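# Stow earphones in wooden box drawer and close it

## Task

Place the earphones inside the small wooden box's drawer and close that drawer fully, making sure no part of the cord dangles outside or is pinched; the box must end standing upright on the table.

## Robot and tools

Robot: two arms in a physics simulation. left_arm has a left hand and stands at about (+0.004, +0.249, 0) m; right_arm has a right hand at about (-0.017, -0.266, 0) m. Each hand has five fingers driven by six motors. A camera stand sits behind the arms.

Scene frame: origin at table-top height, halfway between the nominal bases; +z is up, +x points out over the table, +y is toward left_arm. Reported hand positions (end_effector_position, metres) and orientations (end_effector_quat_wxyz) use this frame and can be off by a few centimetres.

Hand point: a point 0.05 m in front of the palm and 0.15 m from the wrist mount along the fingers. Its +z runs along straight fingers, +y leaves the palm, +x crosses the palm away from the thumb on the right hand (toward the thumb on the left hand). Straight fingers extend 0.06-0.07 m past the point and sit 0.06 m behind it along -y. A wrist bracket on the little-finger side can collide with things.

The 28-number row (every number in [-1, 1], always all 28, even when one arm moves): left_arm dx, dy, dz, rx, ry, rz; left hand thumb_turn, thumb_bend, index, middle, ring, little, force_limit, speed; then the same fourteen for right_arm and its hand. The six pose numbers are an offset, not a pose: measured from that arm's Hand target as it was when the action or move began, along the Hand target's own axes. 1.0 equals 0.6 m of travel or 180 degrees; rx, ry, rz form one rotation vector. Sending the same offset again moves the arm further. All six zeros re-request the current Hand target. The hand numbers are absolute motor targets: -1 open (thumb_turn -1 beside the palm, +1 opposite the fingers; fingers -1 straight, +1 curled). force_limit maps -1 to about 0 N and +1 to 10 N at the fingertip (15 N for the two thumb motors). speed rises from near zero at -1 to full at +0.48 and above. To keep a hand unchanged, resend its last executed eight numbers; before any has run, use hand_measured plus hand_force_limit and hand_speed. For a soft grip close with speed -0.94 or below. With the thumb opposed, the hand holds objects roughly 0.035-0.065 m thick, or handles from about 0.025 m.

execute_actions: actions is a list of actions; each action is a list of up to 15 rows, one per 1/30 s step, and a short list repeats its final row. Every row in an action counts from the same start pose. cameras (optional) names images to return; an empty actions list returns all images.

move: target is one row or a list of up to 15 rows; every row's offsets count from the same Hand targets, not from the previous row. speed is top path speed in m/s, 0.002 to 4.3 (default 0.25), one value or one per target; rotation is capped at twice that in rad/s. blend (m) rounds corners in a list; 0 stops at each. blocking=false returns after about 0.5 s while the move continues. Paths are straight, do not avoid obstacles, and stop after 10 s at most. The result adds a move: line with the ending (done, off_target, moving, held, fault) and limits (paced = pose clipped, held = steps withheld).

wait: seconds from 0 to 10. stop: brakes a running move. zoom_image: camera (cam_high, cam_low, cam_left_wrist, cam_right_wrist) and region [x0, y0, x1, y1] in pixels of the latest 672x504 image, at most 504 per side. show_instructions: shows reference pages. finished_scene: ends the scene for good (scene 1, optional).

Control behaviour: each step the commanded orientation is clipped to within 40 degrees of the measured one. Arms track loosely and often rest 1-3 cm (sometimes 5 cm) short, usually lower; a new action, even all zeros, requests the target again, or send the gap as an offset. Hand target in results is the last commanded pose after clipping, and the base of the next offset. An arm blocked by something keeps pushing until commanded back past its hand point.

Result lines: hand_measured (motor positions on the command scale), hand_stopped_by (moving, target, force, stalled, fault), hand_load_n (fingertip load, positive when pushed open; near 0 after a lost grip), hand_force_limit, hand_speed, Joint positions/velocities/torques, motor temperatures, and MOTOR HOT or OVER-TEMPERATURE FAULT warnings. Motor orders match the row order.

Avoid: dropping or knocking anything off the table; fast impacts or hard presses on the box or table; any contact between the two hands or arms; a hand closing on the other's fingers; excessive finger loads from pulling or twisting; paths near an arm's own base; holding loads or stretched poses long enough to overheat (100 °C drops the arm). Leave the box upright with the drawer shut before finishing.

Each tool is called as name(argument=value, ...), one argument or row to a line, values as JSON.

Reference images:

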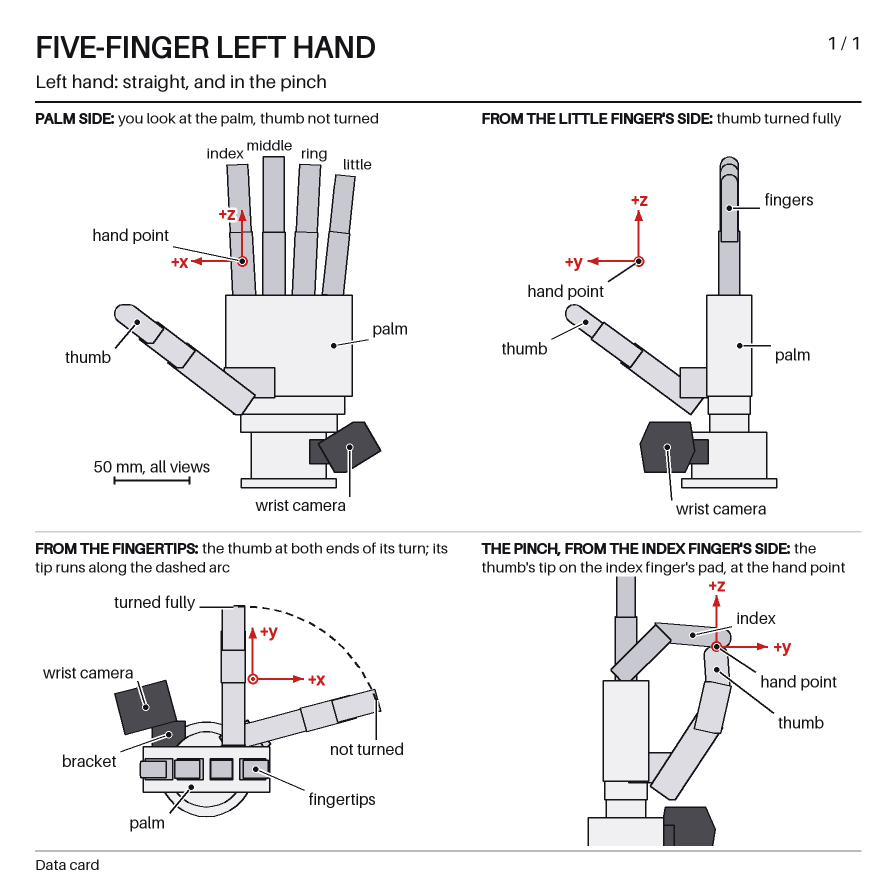

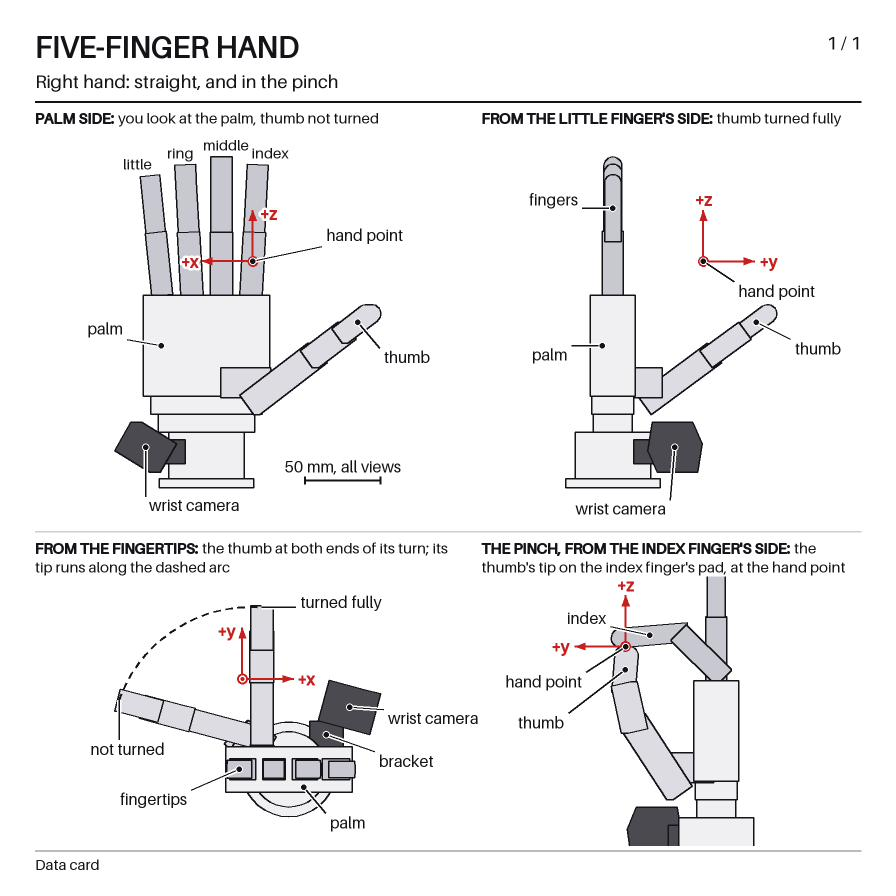

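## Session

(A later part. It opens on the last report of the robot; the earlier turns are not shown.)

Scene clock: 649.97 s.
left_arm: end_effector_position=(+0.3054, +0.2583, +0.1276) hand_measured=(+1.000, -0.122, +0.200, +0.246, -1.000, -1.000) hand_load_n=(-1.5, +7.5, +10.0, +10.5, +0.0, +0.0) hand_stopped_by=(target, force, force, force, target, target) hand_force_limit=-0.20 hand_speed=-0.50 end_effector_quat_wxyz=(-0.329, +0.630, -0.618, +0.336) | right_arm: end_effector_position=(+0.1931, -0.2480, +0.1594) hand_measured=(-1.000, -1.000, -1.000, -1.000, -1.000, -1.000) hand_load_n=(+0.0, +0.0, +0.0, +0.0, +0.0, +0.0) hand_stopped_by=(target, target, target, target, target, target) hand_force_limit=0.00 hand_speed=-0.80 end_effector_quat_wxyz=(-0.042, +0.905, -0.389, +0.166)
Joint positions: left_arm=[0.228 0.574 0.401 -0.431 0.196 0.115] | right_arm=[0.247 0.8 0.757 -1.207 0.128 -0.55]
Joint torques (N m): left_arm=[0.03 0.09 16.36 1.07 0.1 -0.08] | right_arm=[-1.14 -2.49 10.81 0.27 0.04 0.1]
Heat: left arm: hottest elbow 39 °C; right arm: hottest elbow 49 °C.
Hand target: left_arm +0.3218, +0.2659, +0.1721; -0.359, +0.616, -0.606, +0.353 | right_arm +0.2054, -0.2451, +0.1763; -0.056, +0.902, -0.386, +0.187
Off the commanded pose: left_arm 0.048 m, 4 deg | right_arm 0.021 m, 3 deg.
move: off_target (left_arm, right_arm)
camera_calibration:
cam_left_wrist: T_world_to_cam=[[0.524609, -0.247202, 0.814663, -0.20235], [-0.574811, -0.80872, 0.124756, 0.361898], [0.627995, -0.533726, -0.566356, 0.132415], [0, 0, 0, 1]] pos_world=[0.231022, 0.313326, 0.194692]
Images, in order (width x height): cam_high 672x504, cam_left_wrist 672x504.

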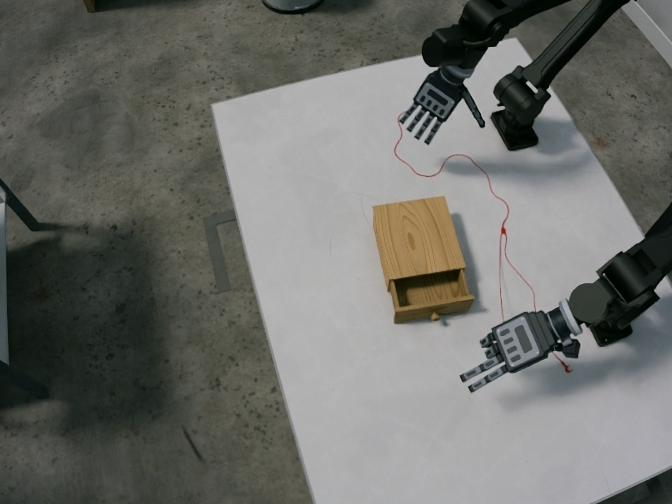

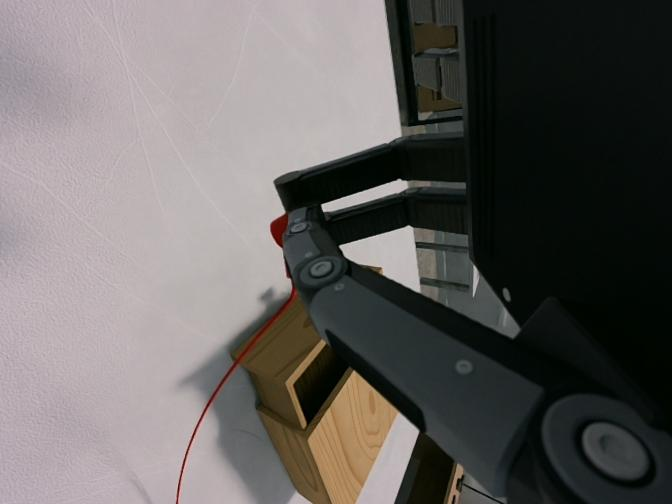

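move(
  target=[-0.0667,-0.029,-0.0164,0,0,0,1,-0.1,0.6,0.6,-1,-1,-0.2,-0.5,-0.1965,-0.4007,0.1273,0.0669,-0.1656,-0.2292,-1,-1,-1,-1,-1,-1,0,-0.8],
  speed=0.15,
  cameras=["all"],
)

Scene clock: 666.77 s.
left_arm: end_effector_position=(+0.3062, +0.2962, +0.1541) hand_measured=(+1.000, -0.122, +0.200, +0.246, -1.000, -1.000) hand_load_n=(-1.0, +7.5, +10.0, +10.5, +0.0, -0.5) hand_stopped_by=(target, force, force, force, target, target) hand_force_limit=-0.20 hand_speed=-0.50 end_effector_quat_wxyz=(-0.333, +0.634, -0.606, +0.346) | right_arm: end_effector_position=(+0.3079, -0.0135, +0.1158) hand_measured=(-1.000, -1.000, -1.000, -1.000, -1.000, -1.000) hand_load_n=(+0.0, +0.0, +0.0, +0.0, +0.0, +0.0) hand_stopped_by=(target, target, target, target, target, target) hand_force_limit=0.00 hand_speed=-0.80 end_effector_quat_wxyz=(-0.161, +0.987, -0.018, -0.013)
Joint positions: left_arm=[0.434 0.603 0.472 -0.484 0.365 0.205] | right_arm=[0.616 1.501 1.176 -1.075 -0.277 -0.91]
Joint torques (N m): left_arm=[0.97 1.49 16.43 0.92 0.3 0.2] | right_arm=[-0.26 -9.05 11.66 -0.43 -0.48 -0.06]
Heat: left arm: hottest elbow 43 °C; right arm: hottest elbow 49 °C.
Hand target: left_arm +0.3212, +0.3060, +0.1921; -0.359, +0.616, -0.606, +0.353 | right_arm +0.3221, +0.0034, +0.1299; -0.173, +0.985, +0.000, +0.000
Off the commanded pose: left_arm 0.042 m, 4 deg | right_arm 0.026 m, 3 deg.
move: off_target (left_arm, right_arm)
camera_calibration:
cam_left_wrist: T_world_to_cam=[[0.510686, -0.222602, 0.83045, -0.220478], [-0.563427, -0.816238, 0.127688, 0.388025], [0.649422, -0.533107, -0.542262, 0.156797], [0, 0, 0, 1]] pos_world=[0.229392, 0.351232, 0.218575]
cam_right_wrist: T_world_to_cam=[[0.211422, -0.915955, -0.341066, -0.0347397], [-0.824099, -0.354677, 0.441662, 0.196875], [-0.525511, 0.187695, -0.829824, 0.377663], [0, 0, 0, 1]] pos_world=[0.368056, -0.0328784, 0.214593]

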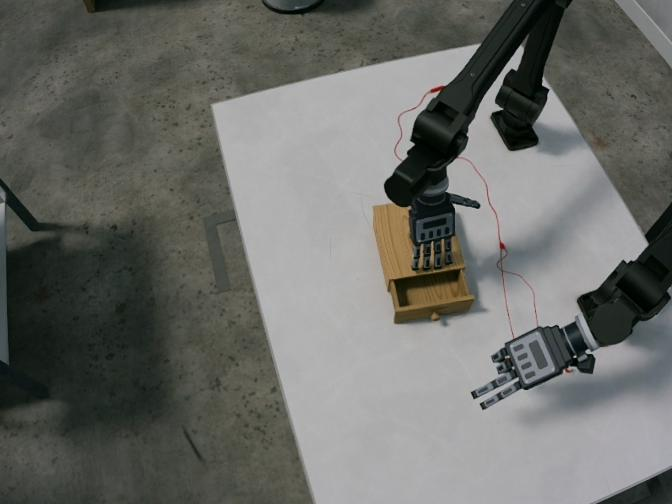

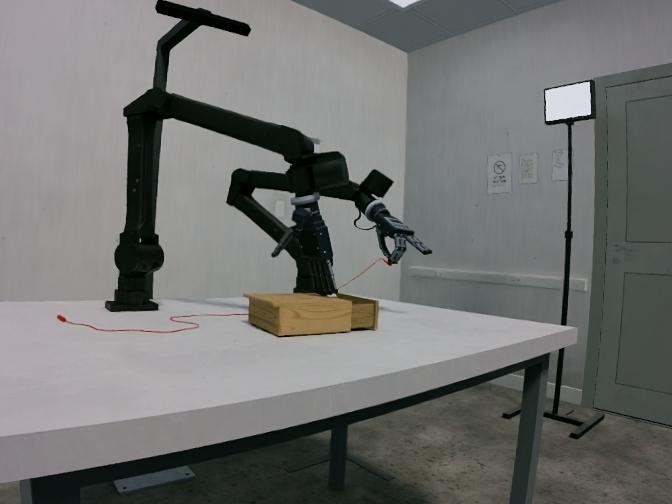

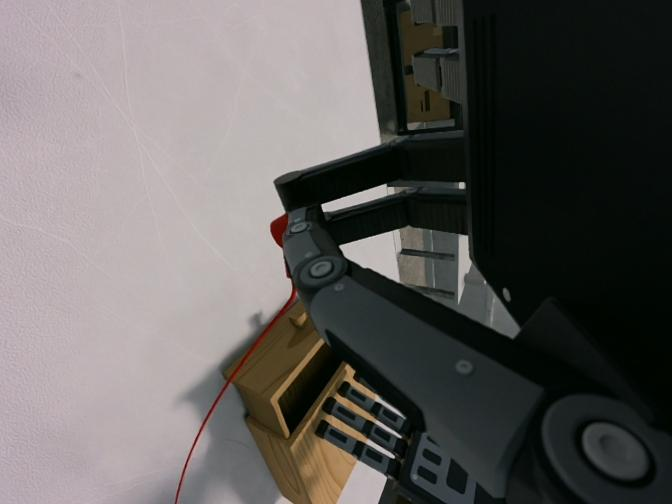

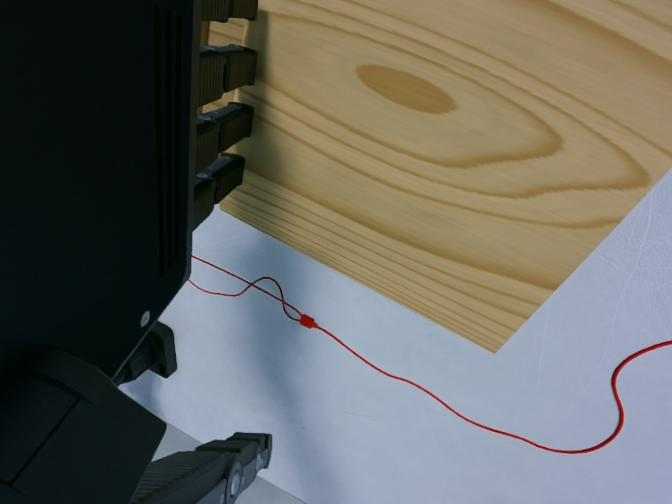

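move(
  target=[0,0,0,0,0,0,1,-0.1,0.6,0.6,-1,-1,-0.2,-0.5,0.0233,-0.0235,0.0085,0,0,0,-1,-1,-1,-1,-1,-1,0,-0.8],
  speed=0.1,
  cameras=["cam_high"],
)

zoom_image(
  camera="cam_high",
  region=[360, 180, 540, 350],
)

Scene clock: 682.17 s.
left_arm: end_effector_position=(+0.3062, +0.2962, +0.1541) hand_measured=(+1.000, -0.122, +0.200, +0.246, -1.000, -1.000) hand_load_n=(-1.5, +7.5, +9.5, +10.5, +0.0, +0.0) hand_stopped_by=(target, force, force, force, target, target) hand_force_limit=-0.20 hand_speed=-0.50 end_effector_quat_wxyz=(-0.333, +0.634, -0.606, +0.346) | right_arm: end_effector_position=(+0.3198, +0.0010, +0.1101) hand_measured=(-1.000, -1.000, -1.000, -1.000, -1.000, -1.000) hand_load_n=(+0.0, +0.0, +0.0, +0.0, +0.0, +0.0) hand_stopped_by=(target, target, target, target, target, target) hand_force_limit=0.00 hand_speed=-0.80 end_effector_quat_wxyz=(-0.157, +0.987, -0.013, -0.018)
Joint positions: left_arm=[0.434 0.603 0.472 -0.484 0.365 0.205] | right_arm=[0.629 1.559 1.226 -1.078 -0.277 -0.91]
Joint torques (N m): left_arm=[0.73 1.49 16.36 1.09 0.31 0.18] | right_arm=[-0.38 -10.29 12.03 -0.49 -0.41 0.05]
Motor temperatures (°C): left_arm=[24 30 46 25 26 23] | right_arm=[26 32 47 27 28 25]
Heat: left arm: hottest elbow 46 °C; right arm: hottest elbow 47 °C.
Hand target: left_arm +0.3212, +0.3060, +0.1921; -0.359, +0.616, -0.606, +0.353 | right_arm +0.3361, +0.0184, +0.1299; -0.173, +0.985, +0.000, +0.000
Off the commanded pose: left_arm 0.042 m, 4 deg | right_arm 0.031 m, 3 deg.
move: off_target (left_arm, right_arm)
Images, in order (width x height): cam_high 672x504.

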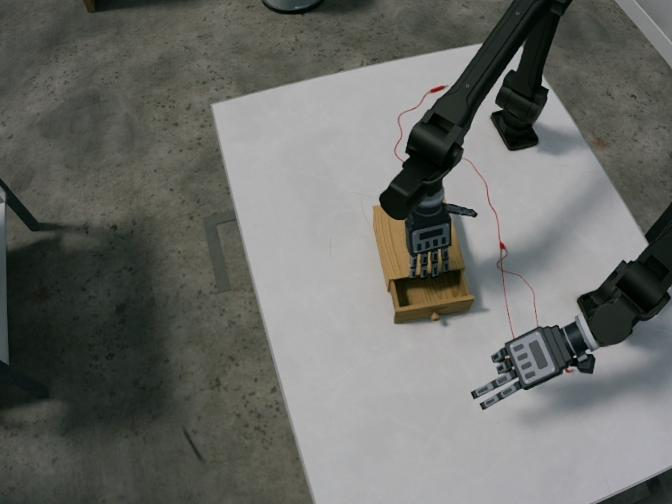

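Scaled by 2.800 from the camera's 672x504 image, which has a finer 960x720 frame.

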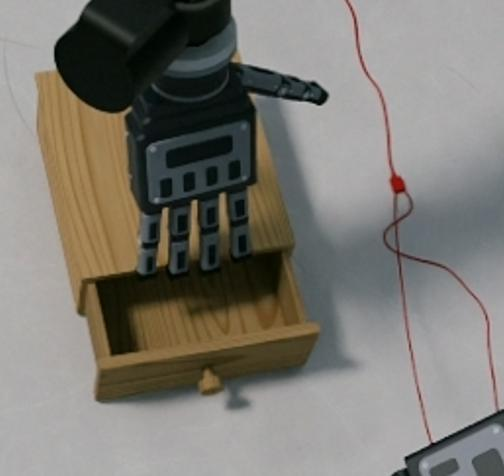

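move(
  target=[
    [0,0,0,0,0,0,1,-0.1,0.6,0.6,-1,-1,-0.2,-0.5,0,-0.0235,0.0085,0,0,0,-1,-1,-1,-1,-1,-1,0,-0.8],
    [0,0,0,0,0,0,1,-0.1,0.6,0.6,-1,-1,-0.2,-0.5,0,-0.0099,0.045,0,0,0,-1,-1,-1,-1,-1,-1,0,-0.8],
  ],
  speed=0.08,
  cameras=["cam_high","cam_low","cam_left_wrist"],
)

zoom_image(
  camera="cam_high",
  region=[360, 180, 540, 350],
)

Scene clock: 698.60 s.
left_arm: end_effector_position=(+0.3062, +0.2962, +0.1541) hand_measured=(+1.000, -0.122, +0.200, +0.246, -1.000, -1.000) hand_load_n=(-1.5, +8.0, +10.0, +10.5, +0.0, -0.5) hand_stopped_by=(target, force, force, force, target, target) hand_force_limit=-0.20 hand_speed=-0.50 end_effector_quat_wxyz=(-0.333, +0.634, -0.606, +0.346) | right_arm: end_effector_position=(+0.3291, +0.0198, +0.1006) hand_measured=(-1.000, -1.000, -1.000, -1.000, -1.000, -1.000) hand_load_n=(+0.0, +0.0, +0.0, +0.0, +0.0, +0.0) hand_stopped_by=(target, target, target, target, target, target) hand_force_limit=0.00 hand_speed=-0.80 end_effector_quat_wxyz=(-0.162, +0.987, +0.000, -0.012)
Joint positions: left_arm=[0.434 0.603 0.472 -0.484 0.365 0.205] | right_arm=[0.652 1.602 1.252 -1.043 -0.275 -0.91]
Joint torques (N m): left_arm=[0.85 1.14 16.34 1.03 0.26 0.13] | right_arm=[-0.03 -10.81 9.1 0.51 -0.24 0.25]
Heat: left arm: hottest elbow 49 °C; right arm: hottest elbow 47 °C.
Hand target: left_arm +0.3212, +0.3060, +0.1921; -0.359, +0.616, -0.606, +0.353 | right_arm +0.3361, +0.0332, +0.1065; -0.173, +0.985, +0.000, +0.000
Off the commanded pose: left_arm 0.042 m, 4 deg | right_arm 0.016 m, 2 deg.
move: off_target (left_arm, right_arm)
camera_calibration:
cam_left_wrist: T_world_to_cam=[[0.510686, -0.222602, 0.83045, -0.220478], [-0.563427, -0.816238, 0.127688, 0.388025], [0.649422, -0.533107, -0.542262, 0.156797], [0, 0, 0, 1]] pos_world=[0.229392, 0.351232, 0.218575]
Images, in order (width x height): cam_high 672x504, cam_low 672x504, cam_left_wrist 672x504.

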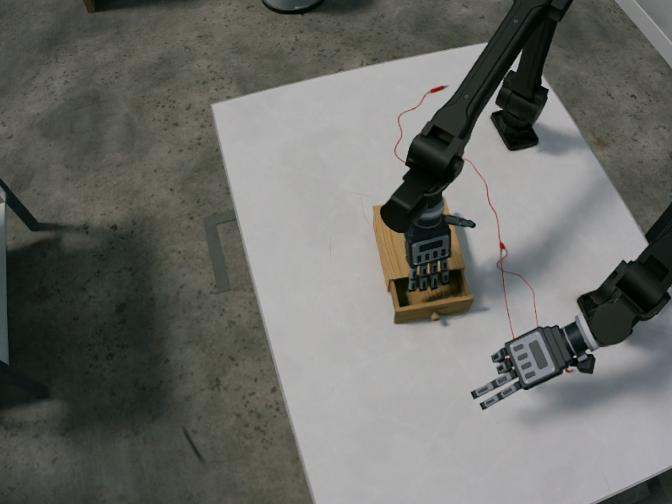

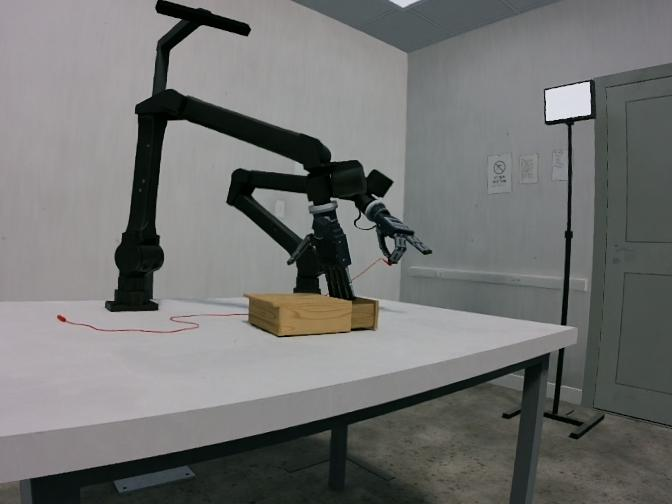

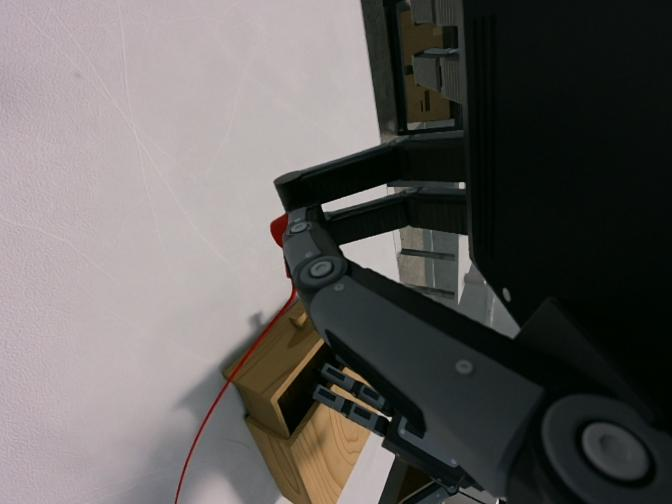

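Scaled by 2.800 from the camera's 672x504 image, which has a finer 960x720 frame.

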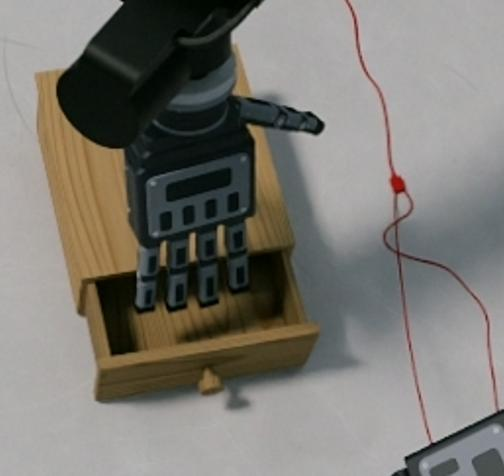

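move(
  target=[
    [0,0,0,0,0,0,1,-0.1,0.6,0.6,-1,-1,-0.2,-0.5,-0.0083,0.0125,-0.0045,0,0,0,-1,-1,-1,-1,-1,-1,0,-0.8],
    [0,0,0,0,0,0,1,-0.1,0.6,0.6,-1,-1,-0.2,-0.5,-0.0083,0.037,0.0628,0,0,0,-1,-1,-1,-1,-1,-1,0,-0.8],
  ],
  speed=0.08,
  cameras=["cam_high","cam_low"],
)

zoom_image(
  camera="cam_high",
  region=[360, 180, 540, 350],
)

Scene clock: 714.80 s.
left_arm: end_effector_position=(+0.3062, +0.2962, +0.1541) hand_measured=(+1.000, -0.122, +0.200, +0.246, -1.000, -1.000) hand_load_n=(-1.5, +7.5, +10.0, +10.5, +0.0, +0.0) hand_stopped_by=(target, force, force, force, target, target) hand_force_limit=-0.20 hand_speed=-0.50 end_effector_quat_wxyz=(-0.333, +0.634, -0.606, +0.346) | right_arm: end_effector_position=(+0.3253, +0.0191, +0.0632) hand_measured=(-1.000, -1.000, -1.000, -1.000, -1.000, -1.000) hand_load_n=(+0.0, +0.0, +0.0, +0.0, +0.0, +0.0) hand_stopped_by=(target, target, target, target, target, target) hand_force_limit=0.00 hand_speed=-0.80 end_effector_quat_wxyz=(-0.166, +0.986, -0.001, -0.008)
Joint positions: left_arm=[0.434 0.603 0.472 -0.484 0.365 0.205] | right_arm=[0.655 1.624 1.173 -0.928 -0.275 -0.904]
Joint torques (N m): left_arm=[0.67 1.26 16.31 1.02 0.23 0.13] | right_arm=[-1.08 -10.81 7.8 0.5 -0.29 0.17]
Motor temperatures (°C): left_arm=[24 29 51 25 27 23] | right_arm=[26 33 47 27 28 25]
Heat: left arm: hottest elbow 51 °C; right arm: hottest elbow 47 °C.
Hand target: left_arm +0.3212, +0.3060, +0.1921; -0.359, +0.616, -0.606, +0.353 | right_arm +0.3312, +0.0252, +0.0636; -0.173, +0.985, +0.000, +0.000
Off the commanded pose: left_arm 0.042 m, 4 deg | right_arm 0.008 m, 1 deg.
move: off_target (left_arm)
Images, in order (width x height): cam_high 672x504, cam_low 672x504.

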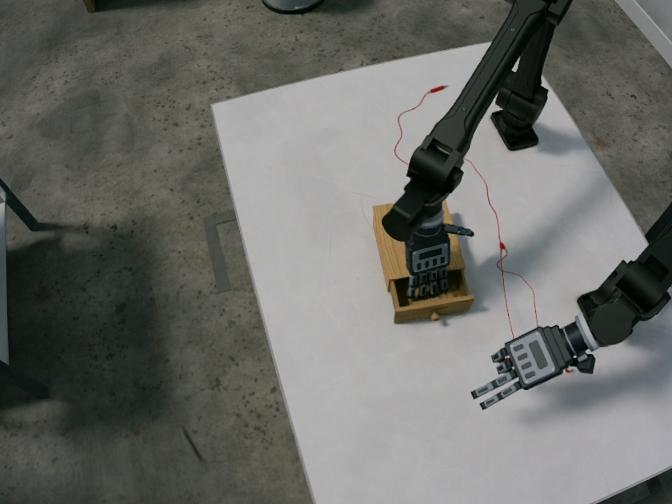

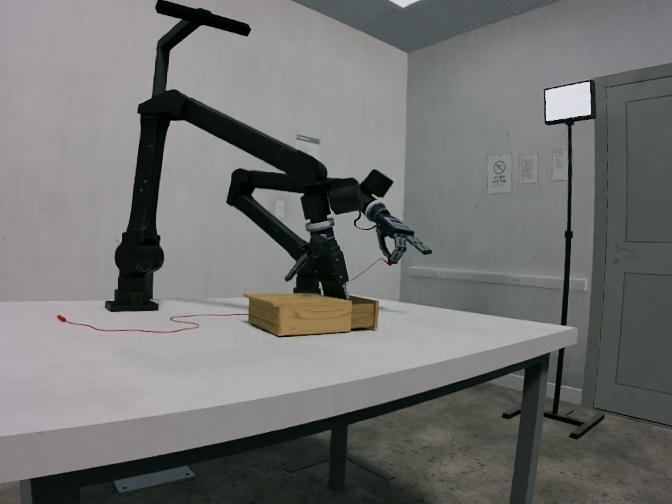

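Scaled by 2.800 from the camera's 672x504 image, which has a finer 960x720 frame.

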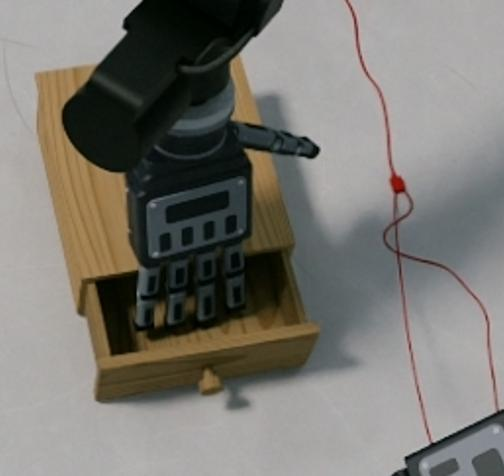

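move(
  target=[0,0,0,0,0,0,1,-0.1,0.6,0.6,-1,-1,-0.2,-0.5,0.01,-0.0783,0.0285,0,0,0,-1,-1,-1,-1,-1,-1,0,-0.8],
  speed=0.05,
  cameras=["cam_high","cam_low"],
)

zoom_image(
  camera="cam_high",
  region=[360, 180, 540, 350],
)

Scene clock: 727.60 s.
left_arm: end_effector_position=(+0.3062, +0.2962, +0.1541) hand_measured=(+1.000, -0.122, +0.200, +0.246, -1.000, -1.000) hand_load_n=(-1.0, +7.5, +10.0, +10.5, +0.0, +0.0) hand_stopped_by=(target, force, force, force, target, target) hand_force_limit=-0.20 hand_speed=-0.50 end_effector_quat_wxyz=(-0.333, +0.634, -0.606, +0.346) | right_arm: end_effector_position=(+0.3261, +0.0507, +0.0601) hand_measured=(-1.000, -1.000, -1.000, -1.000, -1.000, -1.000) hand_load_n=(+0.0, +0.0, -0.5, +0.0, -1.0, +0.0) hand_stopped_by=(target, target, target, target, target, target) hand_force_limit=0.00 hand_speed=-0.80 end_effector_quat_wxyz=(-0.161, +0.987, -0.008, -0.009)
Joint positions: left_arm=[0.434 0.603 0.472 -0.484 0.365 0.205] | right_arm=[0.707 1.679 1.234 -0.928 -0.258 -0.838]
Joint torques (N m): left_arm=[0.91 1.9 16.55 1.11 0.28 0.11] | right_arm=[0.44 -9.82 10.96 0.38 -0.33 0.24]
Heat: left arm: hottest elbow 53 °C; right arm: hottest elbow 46 °C.
Hand target: left_arm +0.3212, +0.3060, +0.1921; -0.359, +0.616, -0.606, +0.353 | right_arm +0.3371, +0.0752, +0.0635; -0.173, +0.985, +0.000, +0.000
Off the commanded pose: left_arm 0.042 m, 4 deg | right_arm 0.027 m, 2 deg.
move: off_target (left_arm, right_arm)
Images, in order (width x height): cam_high 672x504, cam_low 672x504.

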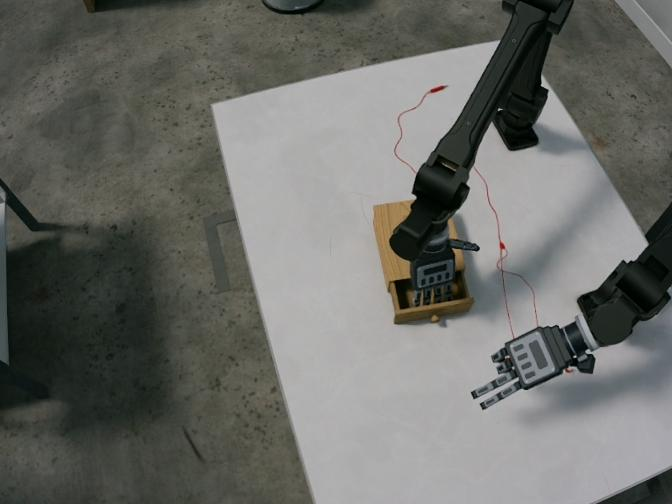

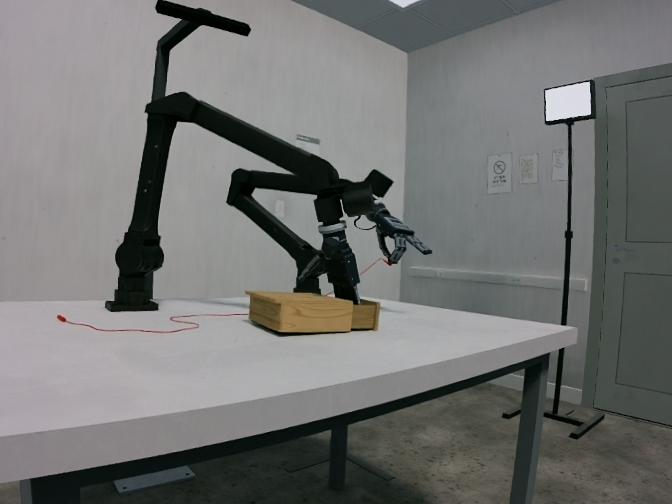

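Scaled by 2.800 from the camera's 672x504 image, which has a finer 960x720 frame.

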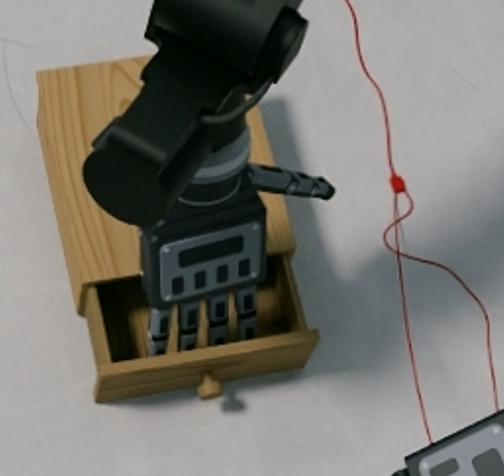

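move(
  target=[0,0,0,0,0,0,1,-0.1,0.6,0.6,-1,-1,-0.2,-0.5,0.003,-0.0313,0.0114,0,0,0,-1,-1,-1,-1,-1,-1,0,-0.8],
  speed=0.05,
  cameras=["cam_high","cam_low"],
)

zoom_image(
  camera="cam_high",
  region=[360, 180, 540, 350],
)

Scene clock: 743.27 s.
left_arm: end_effector_position=(+0.3062, +0.2962, +0.1541) hand_measured=(+1.000, -0.122, +0.200, +0.246, -1.000, -1.000) hand_load_n=(-1.5, +7.5, +10.0, +11.0, +0.0, +0.0) hand_stopped_by=(target, force, force, force, target, target) hand_force_limit=-0.20 hand_speed=-0.50 end_effector_quat_wxyz=(-0.333, +0.634, -0.606, +0.346) | right_arm: end_effector_position=(+0.3296, +0.0657, +0.0606) hand_measured=(-1.000, -1.000, -1.000, -1.000, -1.000, -1.000) hand_load_n=(+0.0, +0.0, +0.0, -1.0, -2.5, +0.0) hand_stopped_by=(target, target, target, target, target, target) hand_force_limit=0.00 hand_speed=-0.80 end_effector_quat_wxyz=(-0.159, +0.987, -0.013, -0.008)
Joint positions: left_arm=[0.434 0.603 0.472 -0.484 0.365 0.205] | right_arm=[0.727 1.707 1.272 -0.932 -0.248 -0.809]
Joint torques (N m): left_arm=[1.08 1.03 16.39 1.13 0.3 0.13] | right_arm=[1.03 -9.88 11.43 0.36 -0.5 0.22]
Heat: left arm: hottest elbow 54 °C; right arm: hottest elbow 47 °C.
Hand target: left_arm +0.3212, +0.3060, +0.1921; -0.359, +0.616, -0.606, +0.353 | right_arm +0.3389, +0.0952, +0.0635; -0.173, +0.985, +0.000, +0.000
Off the commanded pose: left_arm 0.042 m, 4 deg | right_arm 0.031 m, 2 deg.
move: off_target (left_arm, right_arm)
Images, in order (width x height): cam_high 672x504, cam_low 672x504.

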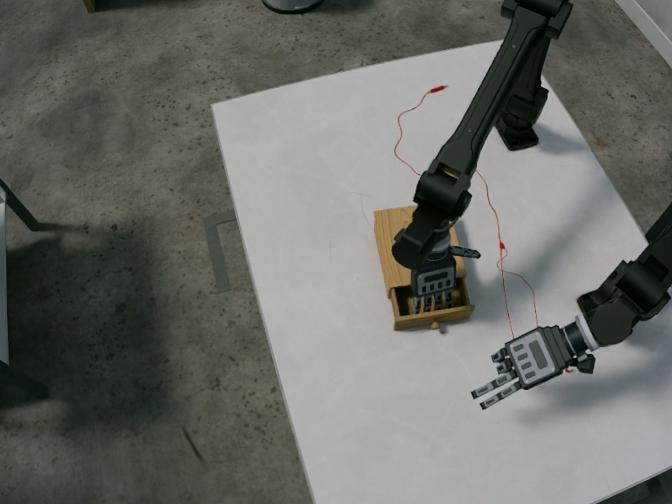

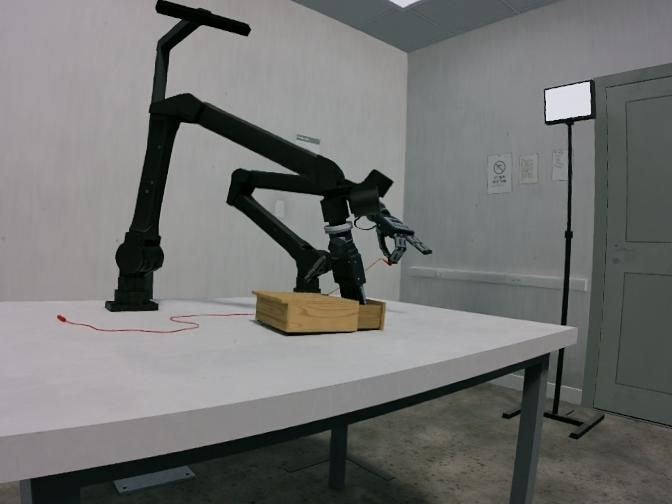

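Scaled by 2.800 from the camera's 672x504 image, which has a finer 960x720 frame.

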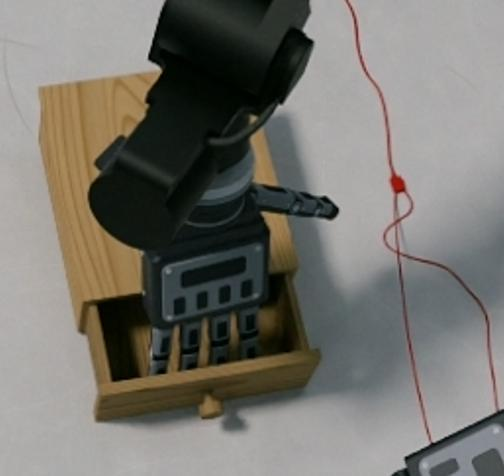

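move(
  target=[
    [0,0,0,0,0,0,1,-0.1,0.6,0.6,-1,-1,-0.2,-0.5,0,0.0627,-0.0228,0,0,0,-1,-1,-1,-1,-1,-1,0,-0.8],
    [0,0,0,0,0,0,1,-0.1,0.6,0.6,-1,-1,-0.2,-0.5,0,-0.0057,-0.2108,0,0,0,-1,-1,-1,-1,-1,-1,0,-0.8],
  ],
  speed=[0.1,0.2],
  cameras=["cam_high","cam_low"],
)

zoom_image(
  camera="cam_high",
  region=[380, 70, 520, 190],
)

Scene clock: 805.73 s.
left_arm: end_effector_position=(+0.3062, +0.2962, +0.1541) hand_measured=(+1.000, -0.122, +0.200, +0.246, -1.000, -1.000) hand_load_n=(-1.0, +7.5, +10.0, +11.0, +0.0, +0.0) hand_stopped_by=(target, force, force, force, target, target) hand_force_limit=-0.20 hand_speed=-0.50 end_effector_quat_wxyz=(-0.333, +0.634, -0.606, +0.346) | right_arm: end_effector_position=(+0.3227, +0.0456, +0.1573) hand_measured=(-1.000, -1.000, -1.000, -1.000, -1.000, -1.000) hand_load_n=(+0.0, +0.0, +0.0, +0.0, +0.0, +0.0) hand_stopped_by=(target, target, target, target, target, target) hand_force_limit=0.00 hand_speed=-0.80 end_effector_quat_wxyz=(-0.153, +0.988, -0.009, -0.024)
Joint positions: left_arm=[0.434 0.603 0.472 -0.484 0.365 0.205] | right_arm=[0.701 1.608 1.412 -1.212 -0.266 -0.846]
Joint torques (N m): left_arm=[0.85 1.32 16.38 1.06 0.22 0.13] | right_arm=[-1.96 -12.34 11.97 -0.47 -0.25 -0.05]
Motor temperatures (°C): left_arm=[24 29 59 25 27 23] | right_arm=[26 33 47 27 28 25]
Heat: left arm: hottest elbow 59 °C; right arm: hottest elbow 47 °C.
Hand target: left_arm +0.3212, +0.3060, +0.1921; -0.359, +0.616, -0.606, +0.353 | right_arm +0.3389, +0.0553, +0.1835; -0.173, +0.985, +0.000, +0.000
Off the commanded pose: left_arm 0.042 m, 4 deg | right_arm 0.032 m, 4 deg.
move: off_target (left_arm, right_arm)
Images, in order (width x height): cam_high 672x504, cam_low 672x504.

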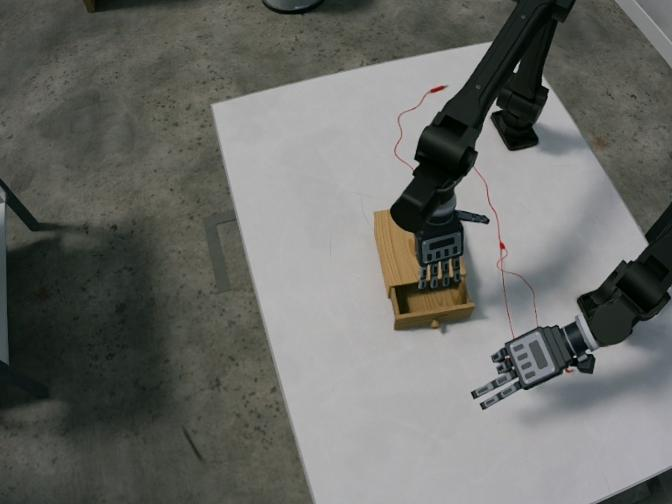

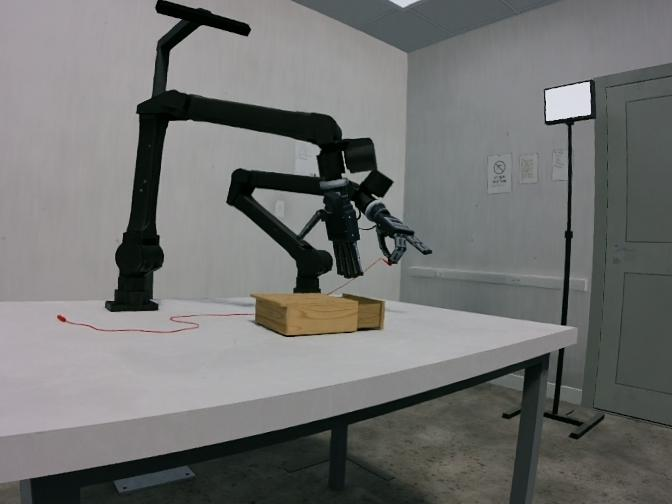

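Scaled by 3.600 from the camera's 672x504 image, which has a finer 960x720 frame.

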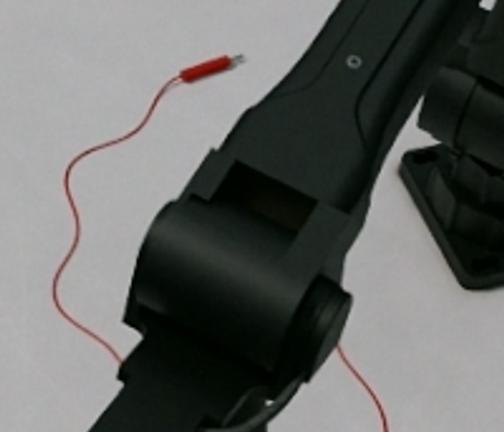

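move(
  target=[
    [0,0,0,0,0,0,1,-0.1,0.6,0.6,-1,-1,-0.2,-0.5,-0.0983,0.3902,-0.1712,0.0103,0.2515,0.3953,1,-0.5,0.3,0.3,1,1,0,0],
    [0,0,0,0,0,0,1,-0.1,0.6,0.6,-1,-1,-0.2,-0.5,-0.3633,0.867,-0.1673,0.0205,0.503,0.7906,1,-0.5,0.3,0.3,1,1,0,0],
  ],
  speed=0.3,
  blend=[0.05,0],
  cameras=["all"],
)

Scene clock: 889.17 s.
left_arm: end_effector_position=(+0.3062, +0.2962, +0.1541) hand_measured=(+1.000, -0.122, +0.200, +0.246, -1.000, -1.000) hand_load_n=(-1.5, +7.5, +10.0, +10.5, -0.5, +0.0) hand_stopped_by=(target, force, force, force, target, target) hand_force_limit=-0.20 hand_speed=-0.50 end_effector_quat_wxyz=(-0.333, +0.634, -0.606, +0.346) | right_arm: end_effector_position=(+0.1170, -0.4607, +0.0953) hand_measured=(+1.000, -0.500, +0.300, +0.300, +1.000, +1.000) hand_load_n=(+0.0, +0.0, +0.0, +0.0, +0.0, +0.0) hand_stopped_by=(target, target, target, target, target, target) hand_force_limit=0.00 hand_speed=0.00 end_effector_quat_wxyz=(+0.034, -0.102, +0.921, -0.374)
Joint positions: left_arm=[0.434 0.603 0.472 -0.484 0.365 0.205] | right_arm=[-0.892 0.452 0.389 -0.793 0.315 0.325]
Joint torques (N m): left_arm=[0.91 1.03 16.54 0.98 0.29 0.16] | right_arm=[-2.14 1.2 9.28 1.42 -0.02 0.22]
Motor temperatures (°C): left_arm=[24 29 62 25 27 23] | right_arm=[26 35 48 26 28 25]
Heat: left arm: hottest elbow 62 °C; right arm: hottest elbow 48 °C.
Hand target: left_arm +0.3212, +0.3060, +0.1921; -0.359, +0.616, -0.606, +0.353 | right_arm +0.1212, -0.4681, +0.1003; +0.039, -0.093, +0.919, -0.381
Off the commanded pose: left_arm 0.042 m, 4 deg | right_arm 0.010 m, 1 deg.
move: off_target (left_arm)
camera_calibration:
cam_left_wrist: T_world_to_cam=[[0.510686, -0.222602, 0.83045, -0.220478], [-0.563427, -0.816238, 0.127688, 0.388025], [0.649422, -0.533107, -0.542262, 0.156797], [0, 0, 0, 1]] pos_world=[0.229392, 0.351232, 0.218575]
cam_right_wrist: T_world_to_cam=[[-0.397455, 0.604188, -0.690642, 0.39394], [0.698236, 0.687479, 0.199597, 0.215025], [0.595396, -0.402901, -0.695108, -0.0718954], [0, 0, 0, 1]] pos_world=[0.0492415, -0.414806, 0.179178]

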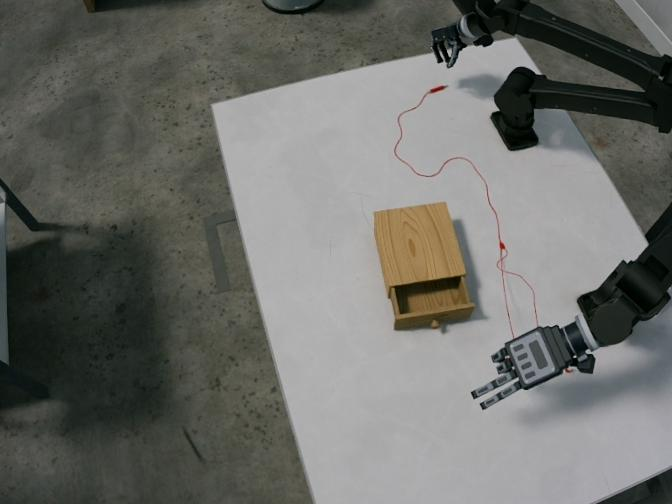

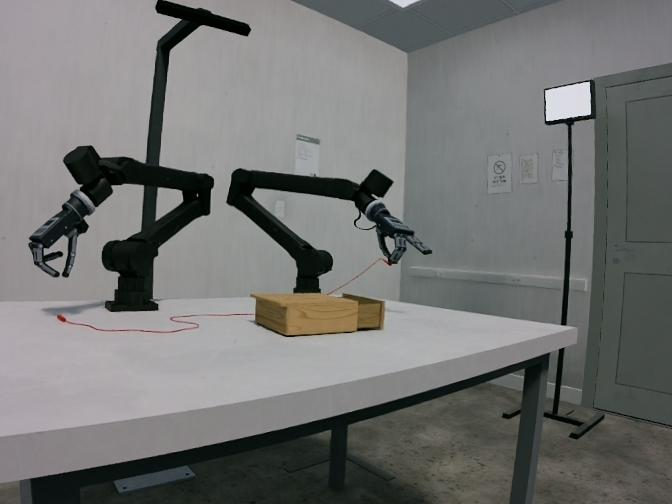

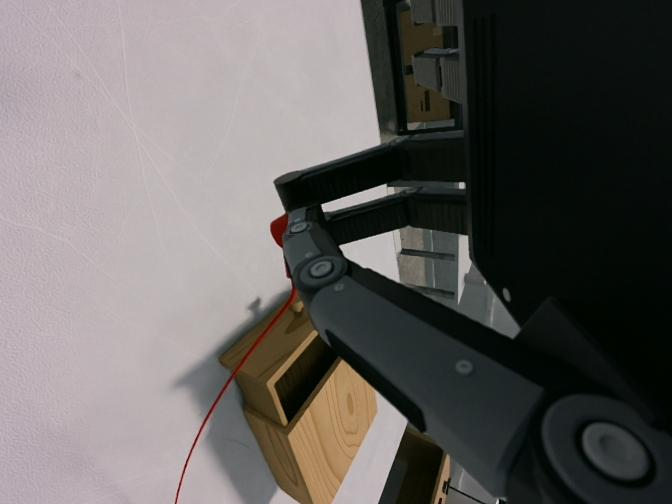

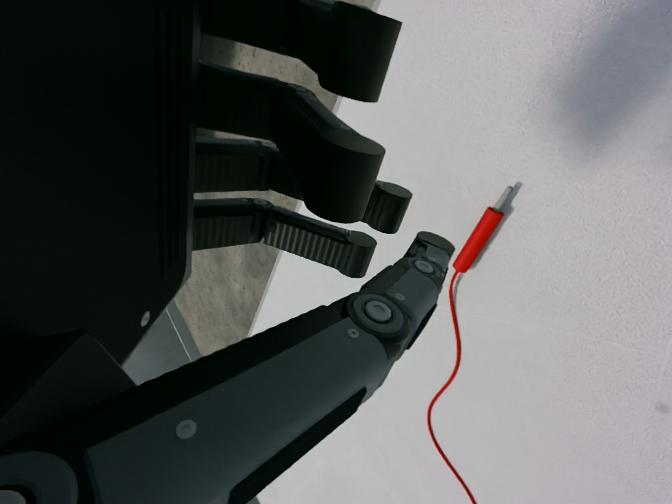

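move(
  target=[0,0,0,0,0,0,1,-0.1,0.6,0.6,-1,-1,-0.2,-0.5,-0.0193,0.0728,0.0568,0,0,0,1,-0.5,0.3,0.3,1,1,0,0],
  speed=0.1,
  cameras=["cam_high","cam_low","cam_right_wrist"],
)

Scene clock: 905.47 s.
left_arm: end_effector_position=(+0.3062, +0.2962, +0.1541) hand_measured=(+1.000, -0.122, +0.200, +0.246, -1.000, -1.000) hand_load_n=(-1.0, +7.5, +10.0, +10.5, +0.0, +0.0) hand_stopped_by=(target, force, force, force, target, target) hand_force_limit=-0.20 hand_speed=-0.50 end_effector_quat_wxyz=(-0.333, +0.634, -0.606, +0.346) | right_arm: end_effector_position=(+0.1249, -0.4526, +0.0395) hand_measured=(+1.000, -0.500, +0.300, +0.300, +1.000, +1.000) hand_load_n=(+0.0, +0.0, +0.0, -0.5, +0.0, +0.0) hand_stopped_by=(target, target, target, target, target, target) hand_force_limit=0.00 hand_speed=0.00 end_effector_quat_wxyz=(+0.034, -0.099, +0.922, -0.372)
Joint positions: left_arm=[0.434 0.603 0.472 -0.484 0.365 0.205] | right_arm=[-0.812 0.504 0.255 -0.635 0.368 0.395]
Joint torques (N m): left_arm=[0.67 1.26 16.44 1.01 0.26 0.16] | right_arm=[-0.38 1.08 9.09 1.39 0.36 0.25]
Motor temperatures (°C): left_arm=[24 29 63 25 27 23] | right_arm=[26 34 48 27 28 25]
Heat: left arm: hottest elbow 63 °C; right arm: hottest elbow 48 °C.
Hand target: left_arm +0.3212, +0.3060, +0.1921; -0.359, +0.616, -0.606, +0.353 | right_arm +0.1312, -0.4591, +0.0453; +0.039, -0.093, +0.919, -0.381
Off the commanded pose: left_arm 0.042 m, 4 deg | right_arm 0.011 m, 1 deg.
move: off_target (left_arm, right_arm)
camera_calibration:
cam_right_wrist: T_world_to_cam=[[-0.394758, 0.60948, -0.687532, 0.355487], [0.701528, 0.683171, 0.20282, 0.212562], [0.593317, -0.402258, -0.697254, -0.11146], [0, 0, 0, 1]] pos_world=[0.0573444, -0.406714, 0.123581]
Images, in order (width x height): cam_high 672x504, cam_low 672x504, cam_right_wrist 672x504.

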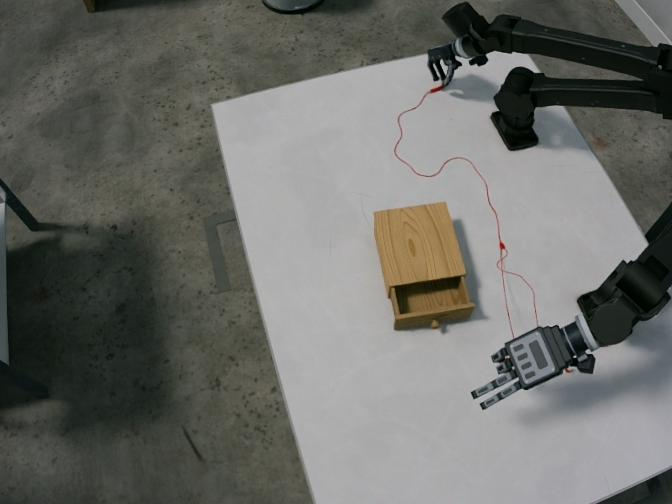

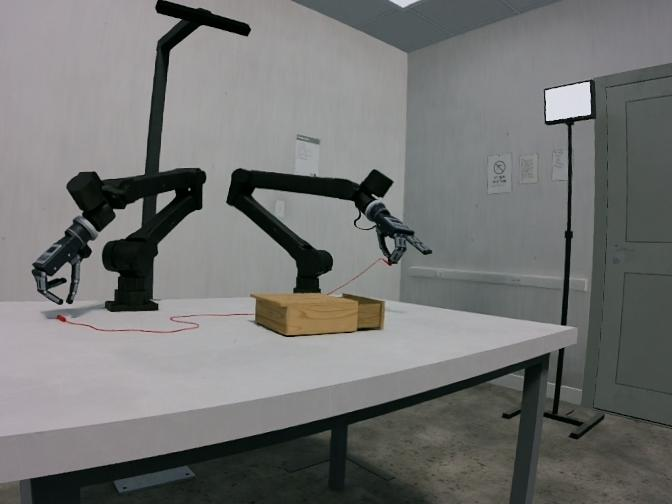

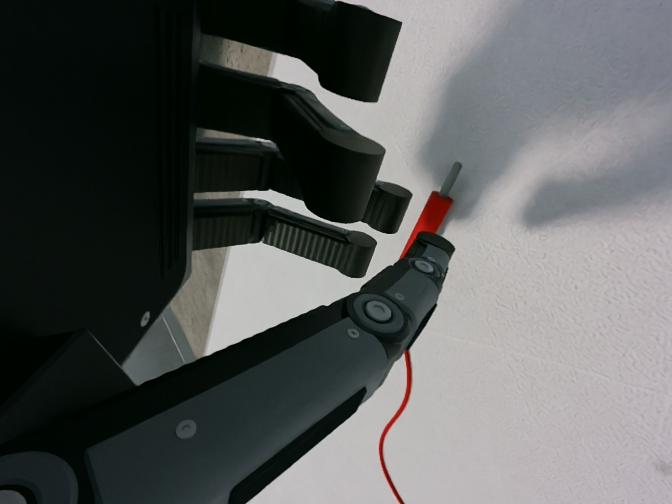

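move(
  target=[0,0,0,0,0,0,1,-0.1,0.6,0.6,-1,-1,-0.2,-0.5,0,0.033,0.033,0,0,0,1,-0.5,0.3,0.3,1,1,0,0],
  speed=0.05,
  cameras=["cam_low","cam_right_wrist"],
)

Scene clock: 916.77 s.
left_arm: end_effector_position=(+0.3062, +0.2962, +0.1541) hand_measured=(+1.000, -0.122, +0.200, +0.246, -1.000, -1.000) hand_load_n=(-1.0, +7.5, +10.0, +10.5, +0.0, +0.0) hand_stopped_by=(target, force, force, force, target, target) hand_force_limit=-0.20 hand_speed=-0.50 end_effector_quat_wxyz=(-0.333, +0.634, -0.606, +0.346) | right_arm: end_effector_position=(+0.1255, -0.4575, +0.0171) hand_measured=(+1.000, -0.500, +0.300, +0.300, +1.000, +1.000) hand_load_n=(+0.0, +0.0, +0.0, -1.0, +0.0, +0.0) hand_stopped_by=(target, target, target, target, target, target) hand_force_limit=0.00 hand_speed=0.00 end_effector_quat_wxyz=(+0.034, -0.095, +0.920, -0.379)
Joint positions: left_arm=[0.434 0.603 0.472 -0.484 0.365 0.205] | right_arm=[-0.819 0.558 0.199 -0.509 0.372 0.391]
Joint torques (N m): left_arm=[0.62 1.44 16.46 0.96 0.28 0.16] | right_arm=[-0.38 1.03 8.27 1.31 0.2 0.24]
Motor temperatures (°C): left_arm=[24 29 63 25 27 23] | right_arm=[26 33 47 27 28 25]
Heat: left arm: hottest elbow 63 °C; right arm: hottest elbow 47 °C.
Hand target: left_arm +0.3212, +0.3060, +0.1921; -0.359, +0.616, -0.606, +0.353 | right_arm +0.1312, -0.4591, +0.0173; +0.039, -0.093, +0.919, -0.381
Off the commanded pose: left_arm 0.042 m, 4 deg | right_arm 0.006 m, 1 deg.
move: off_target (left_arm)
camera_calibration:
cam_right_wrist: T_world_to_cam=[[-0.387133, 0.602428, -0.698003, 0.33936], [0.705612, 0.68087, 0.196287, 0.218647], [0.593498, -0.416529, -0.688668, -0.13604], [0, 0, 0, 1]] pos_world=[0.0578372, -0.409975, 0.10027]
Images, in order (width x height): cam_low 672x504, cam_right_wrist 672x504.

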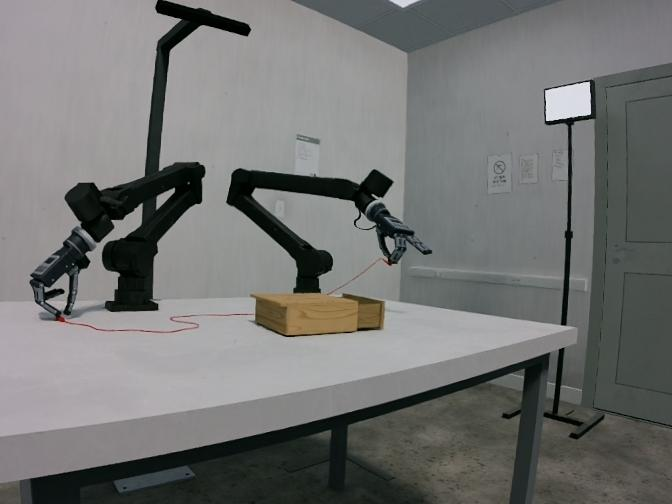

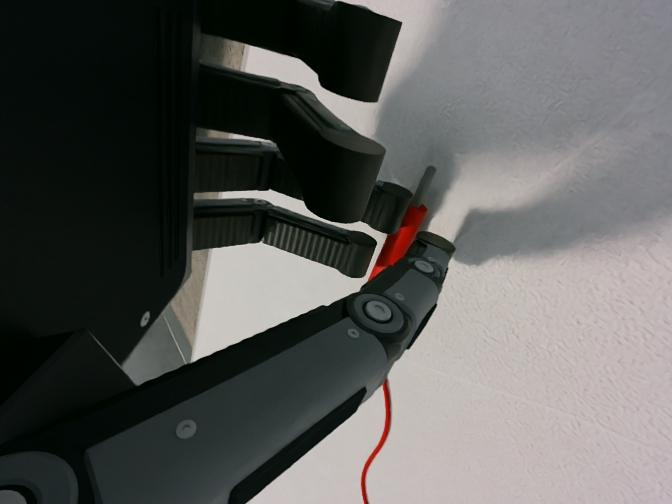

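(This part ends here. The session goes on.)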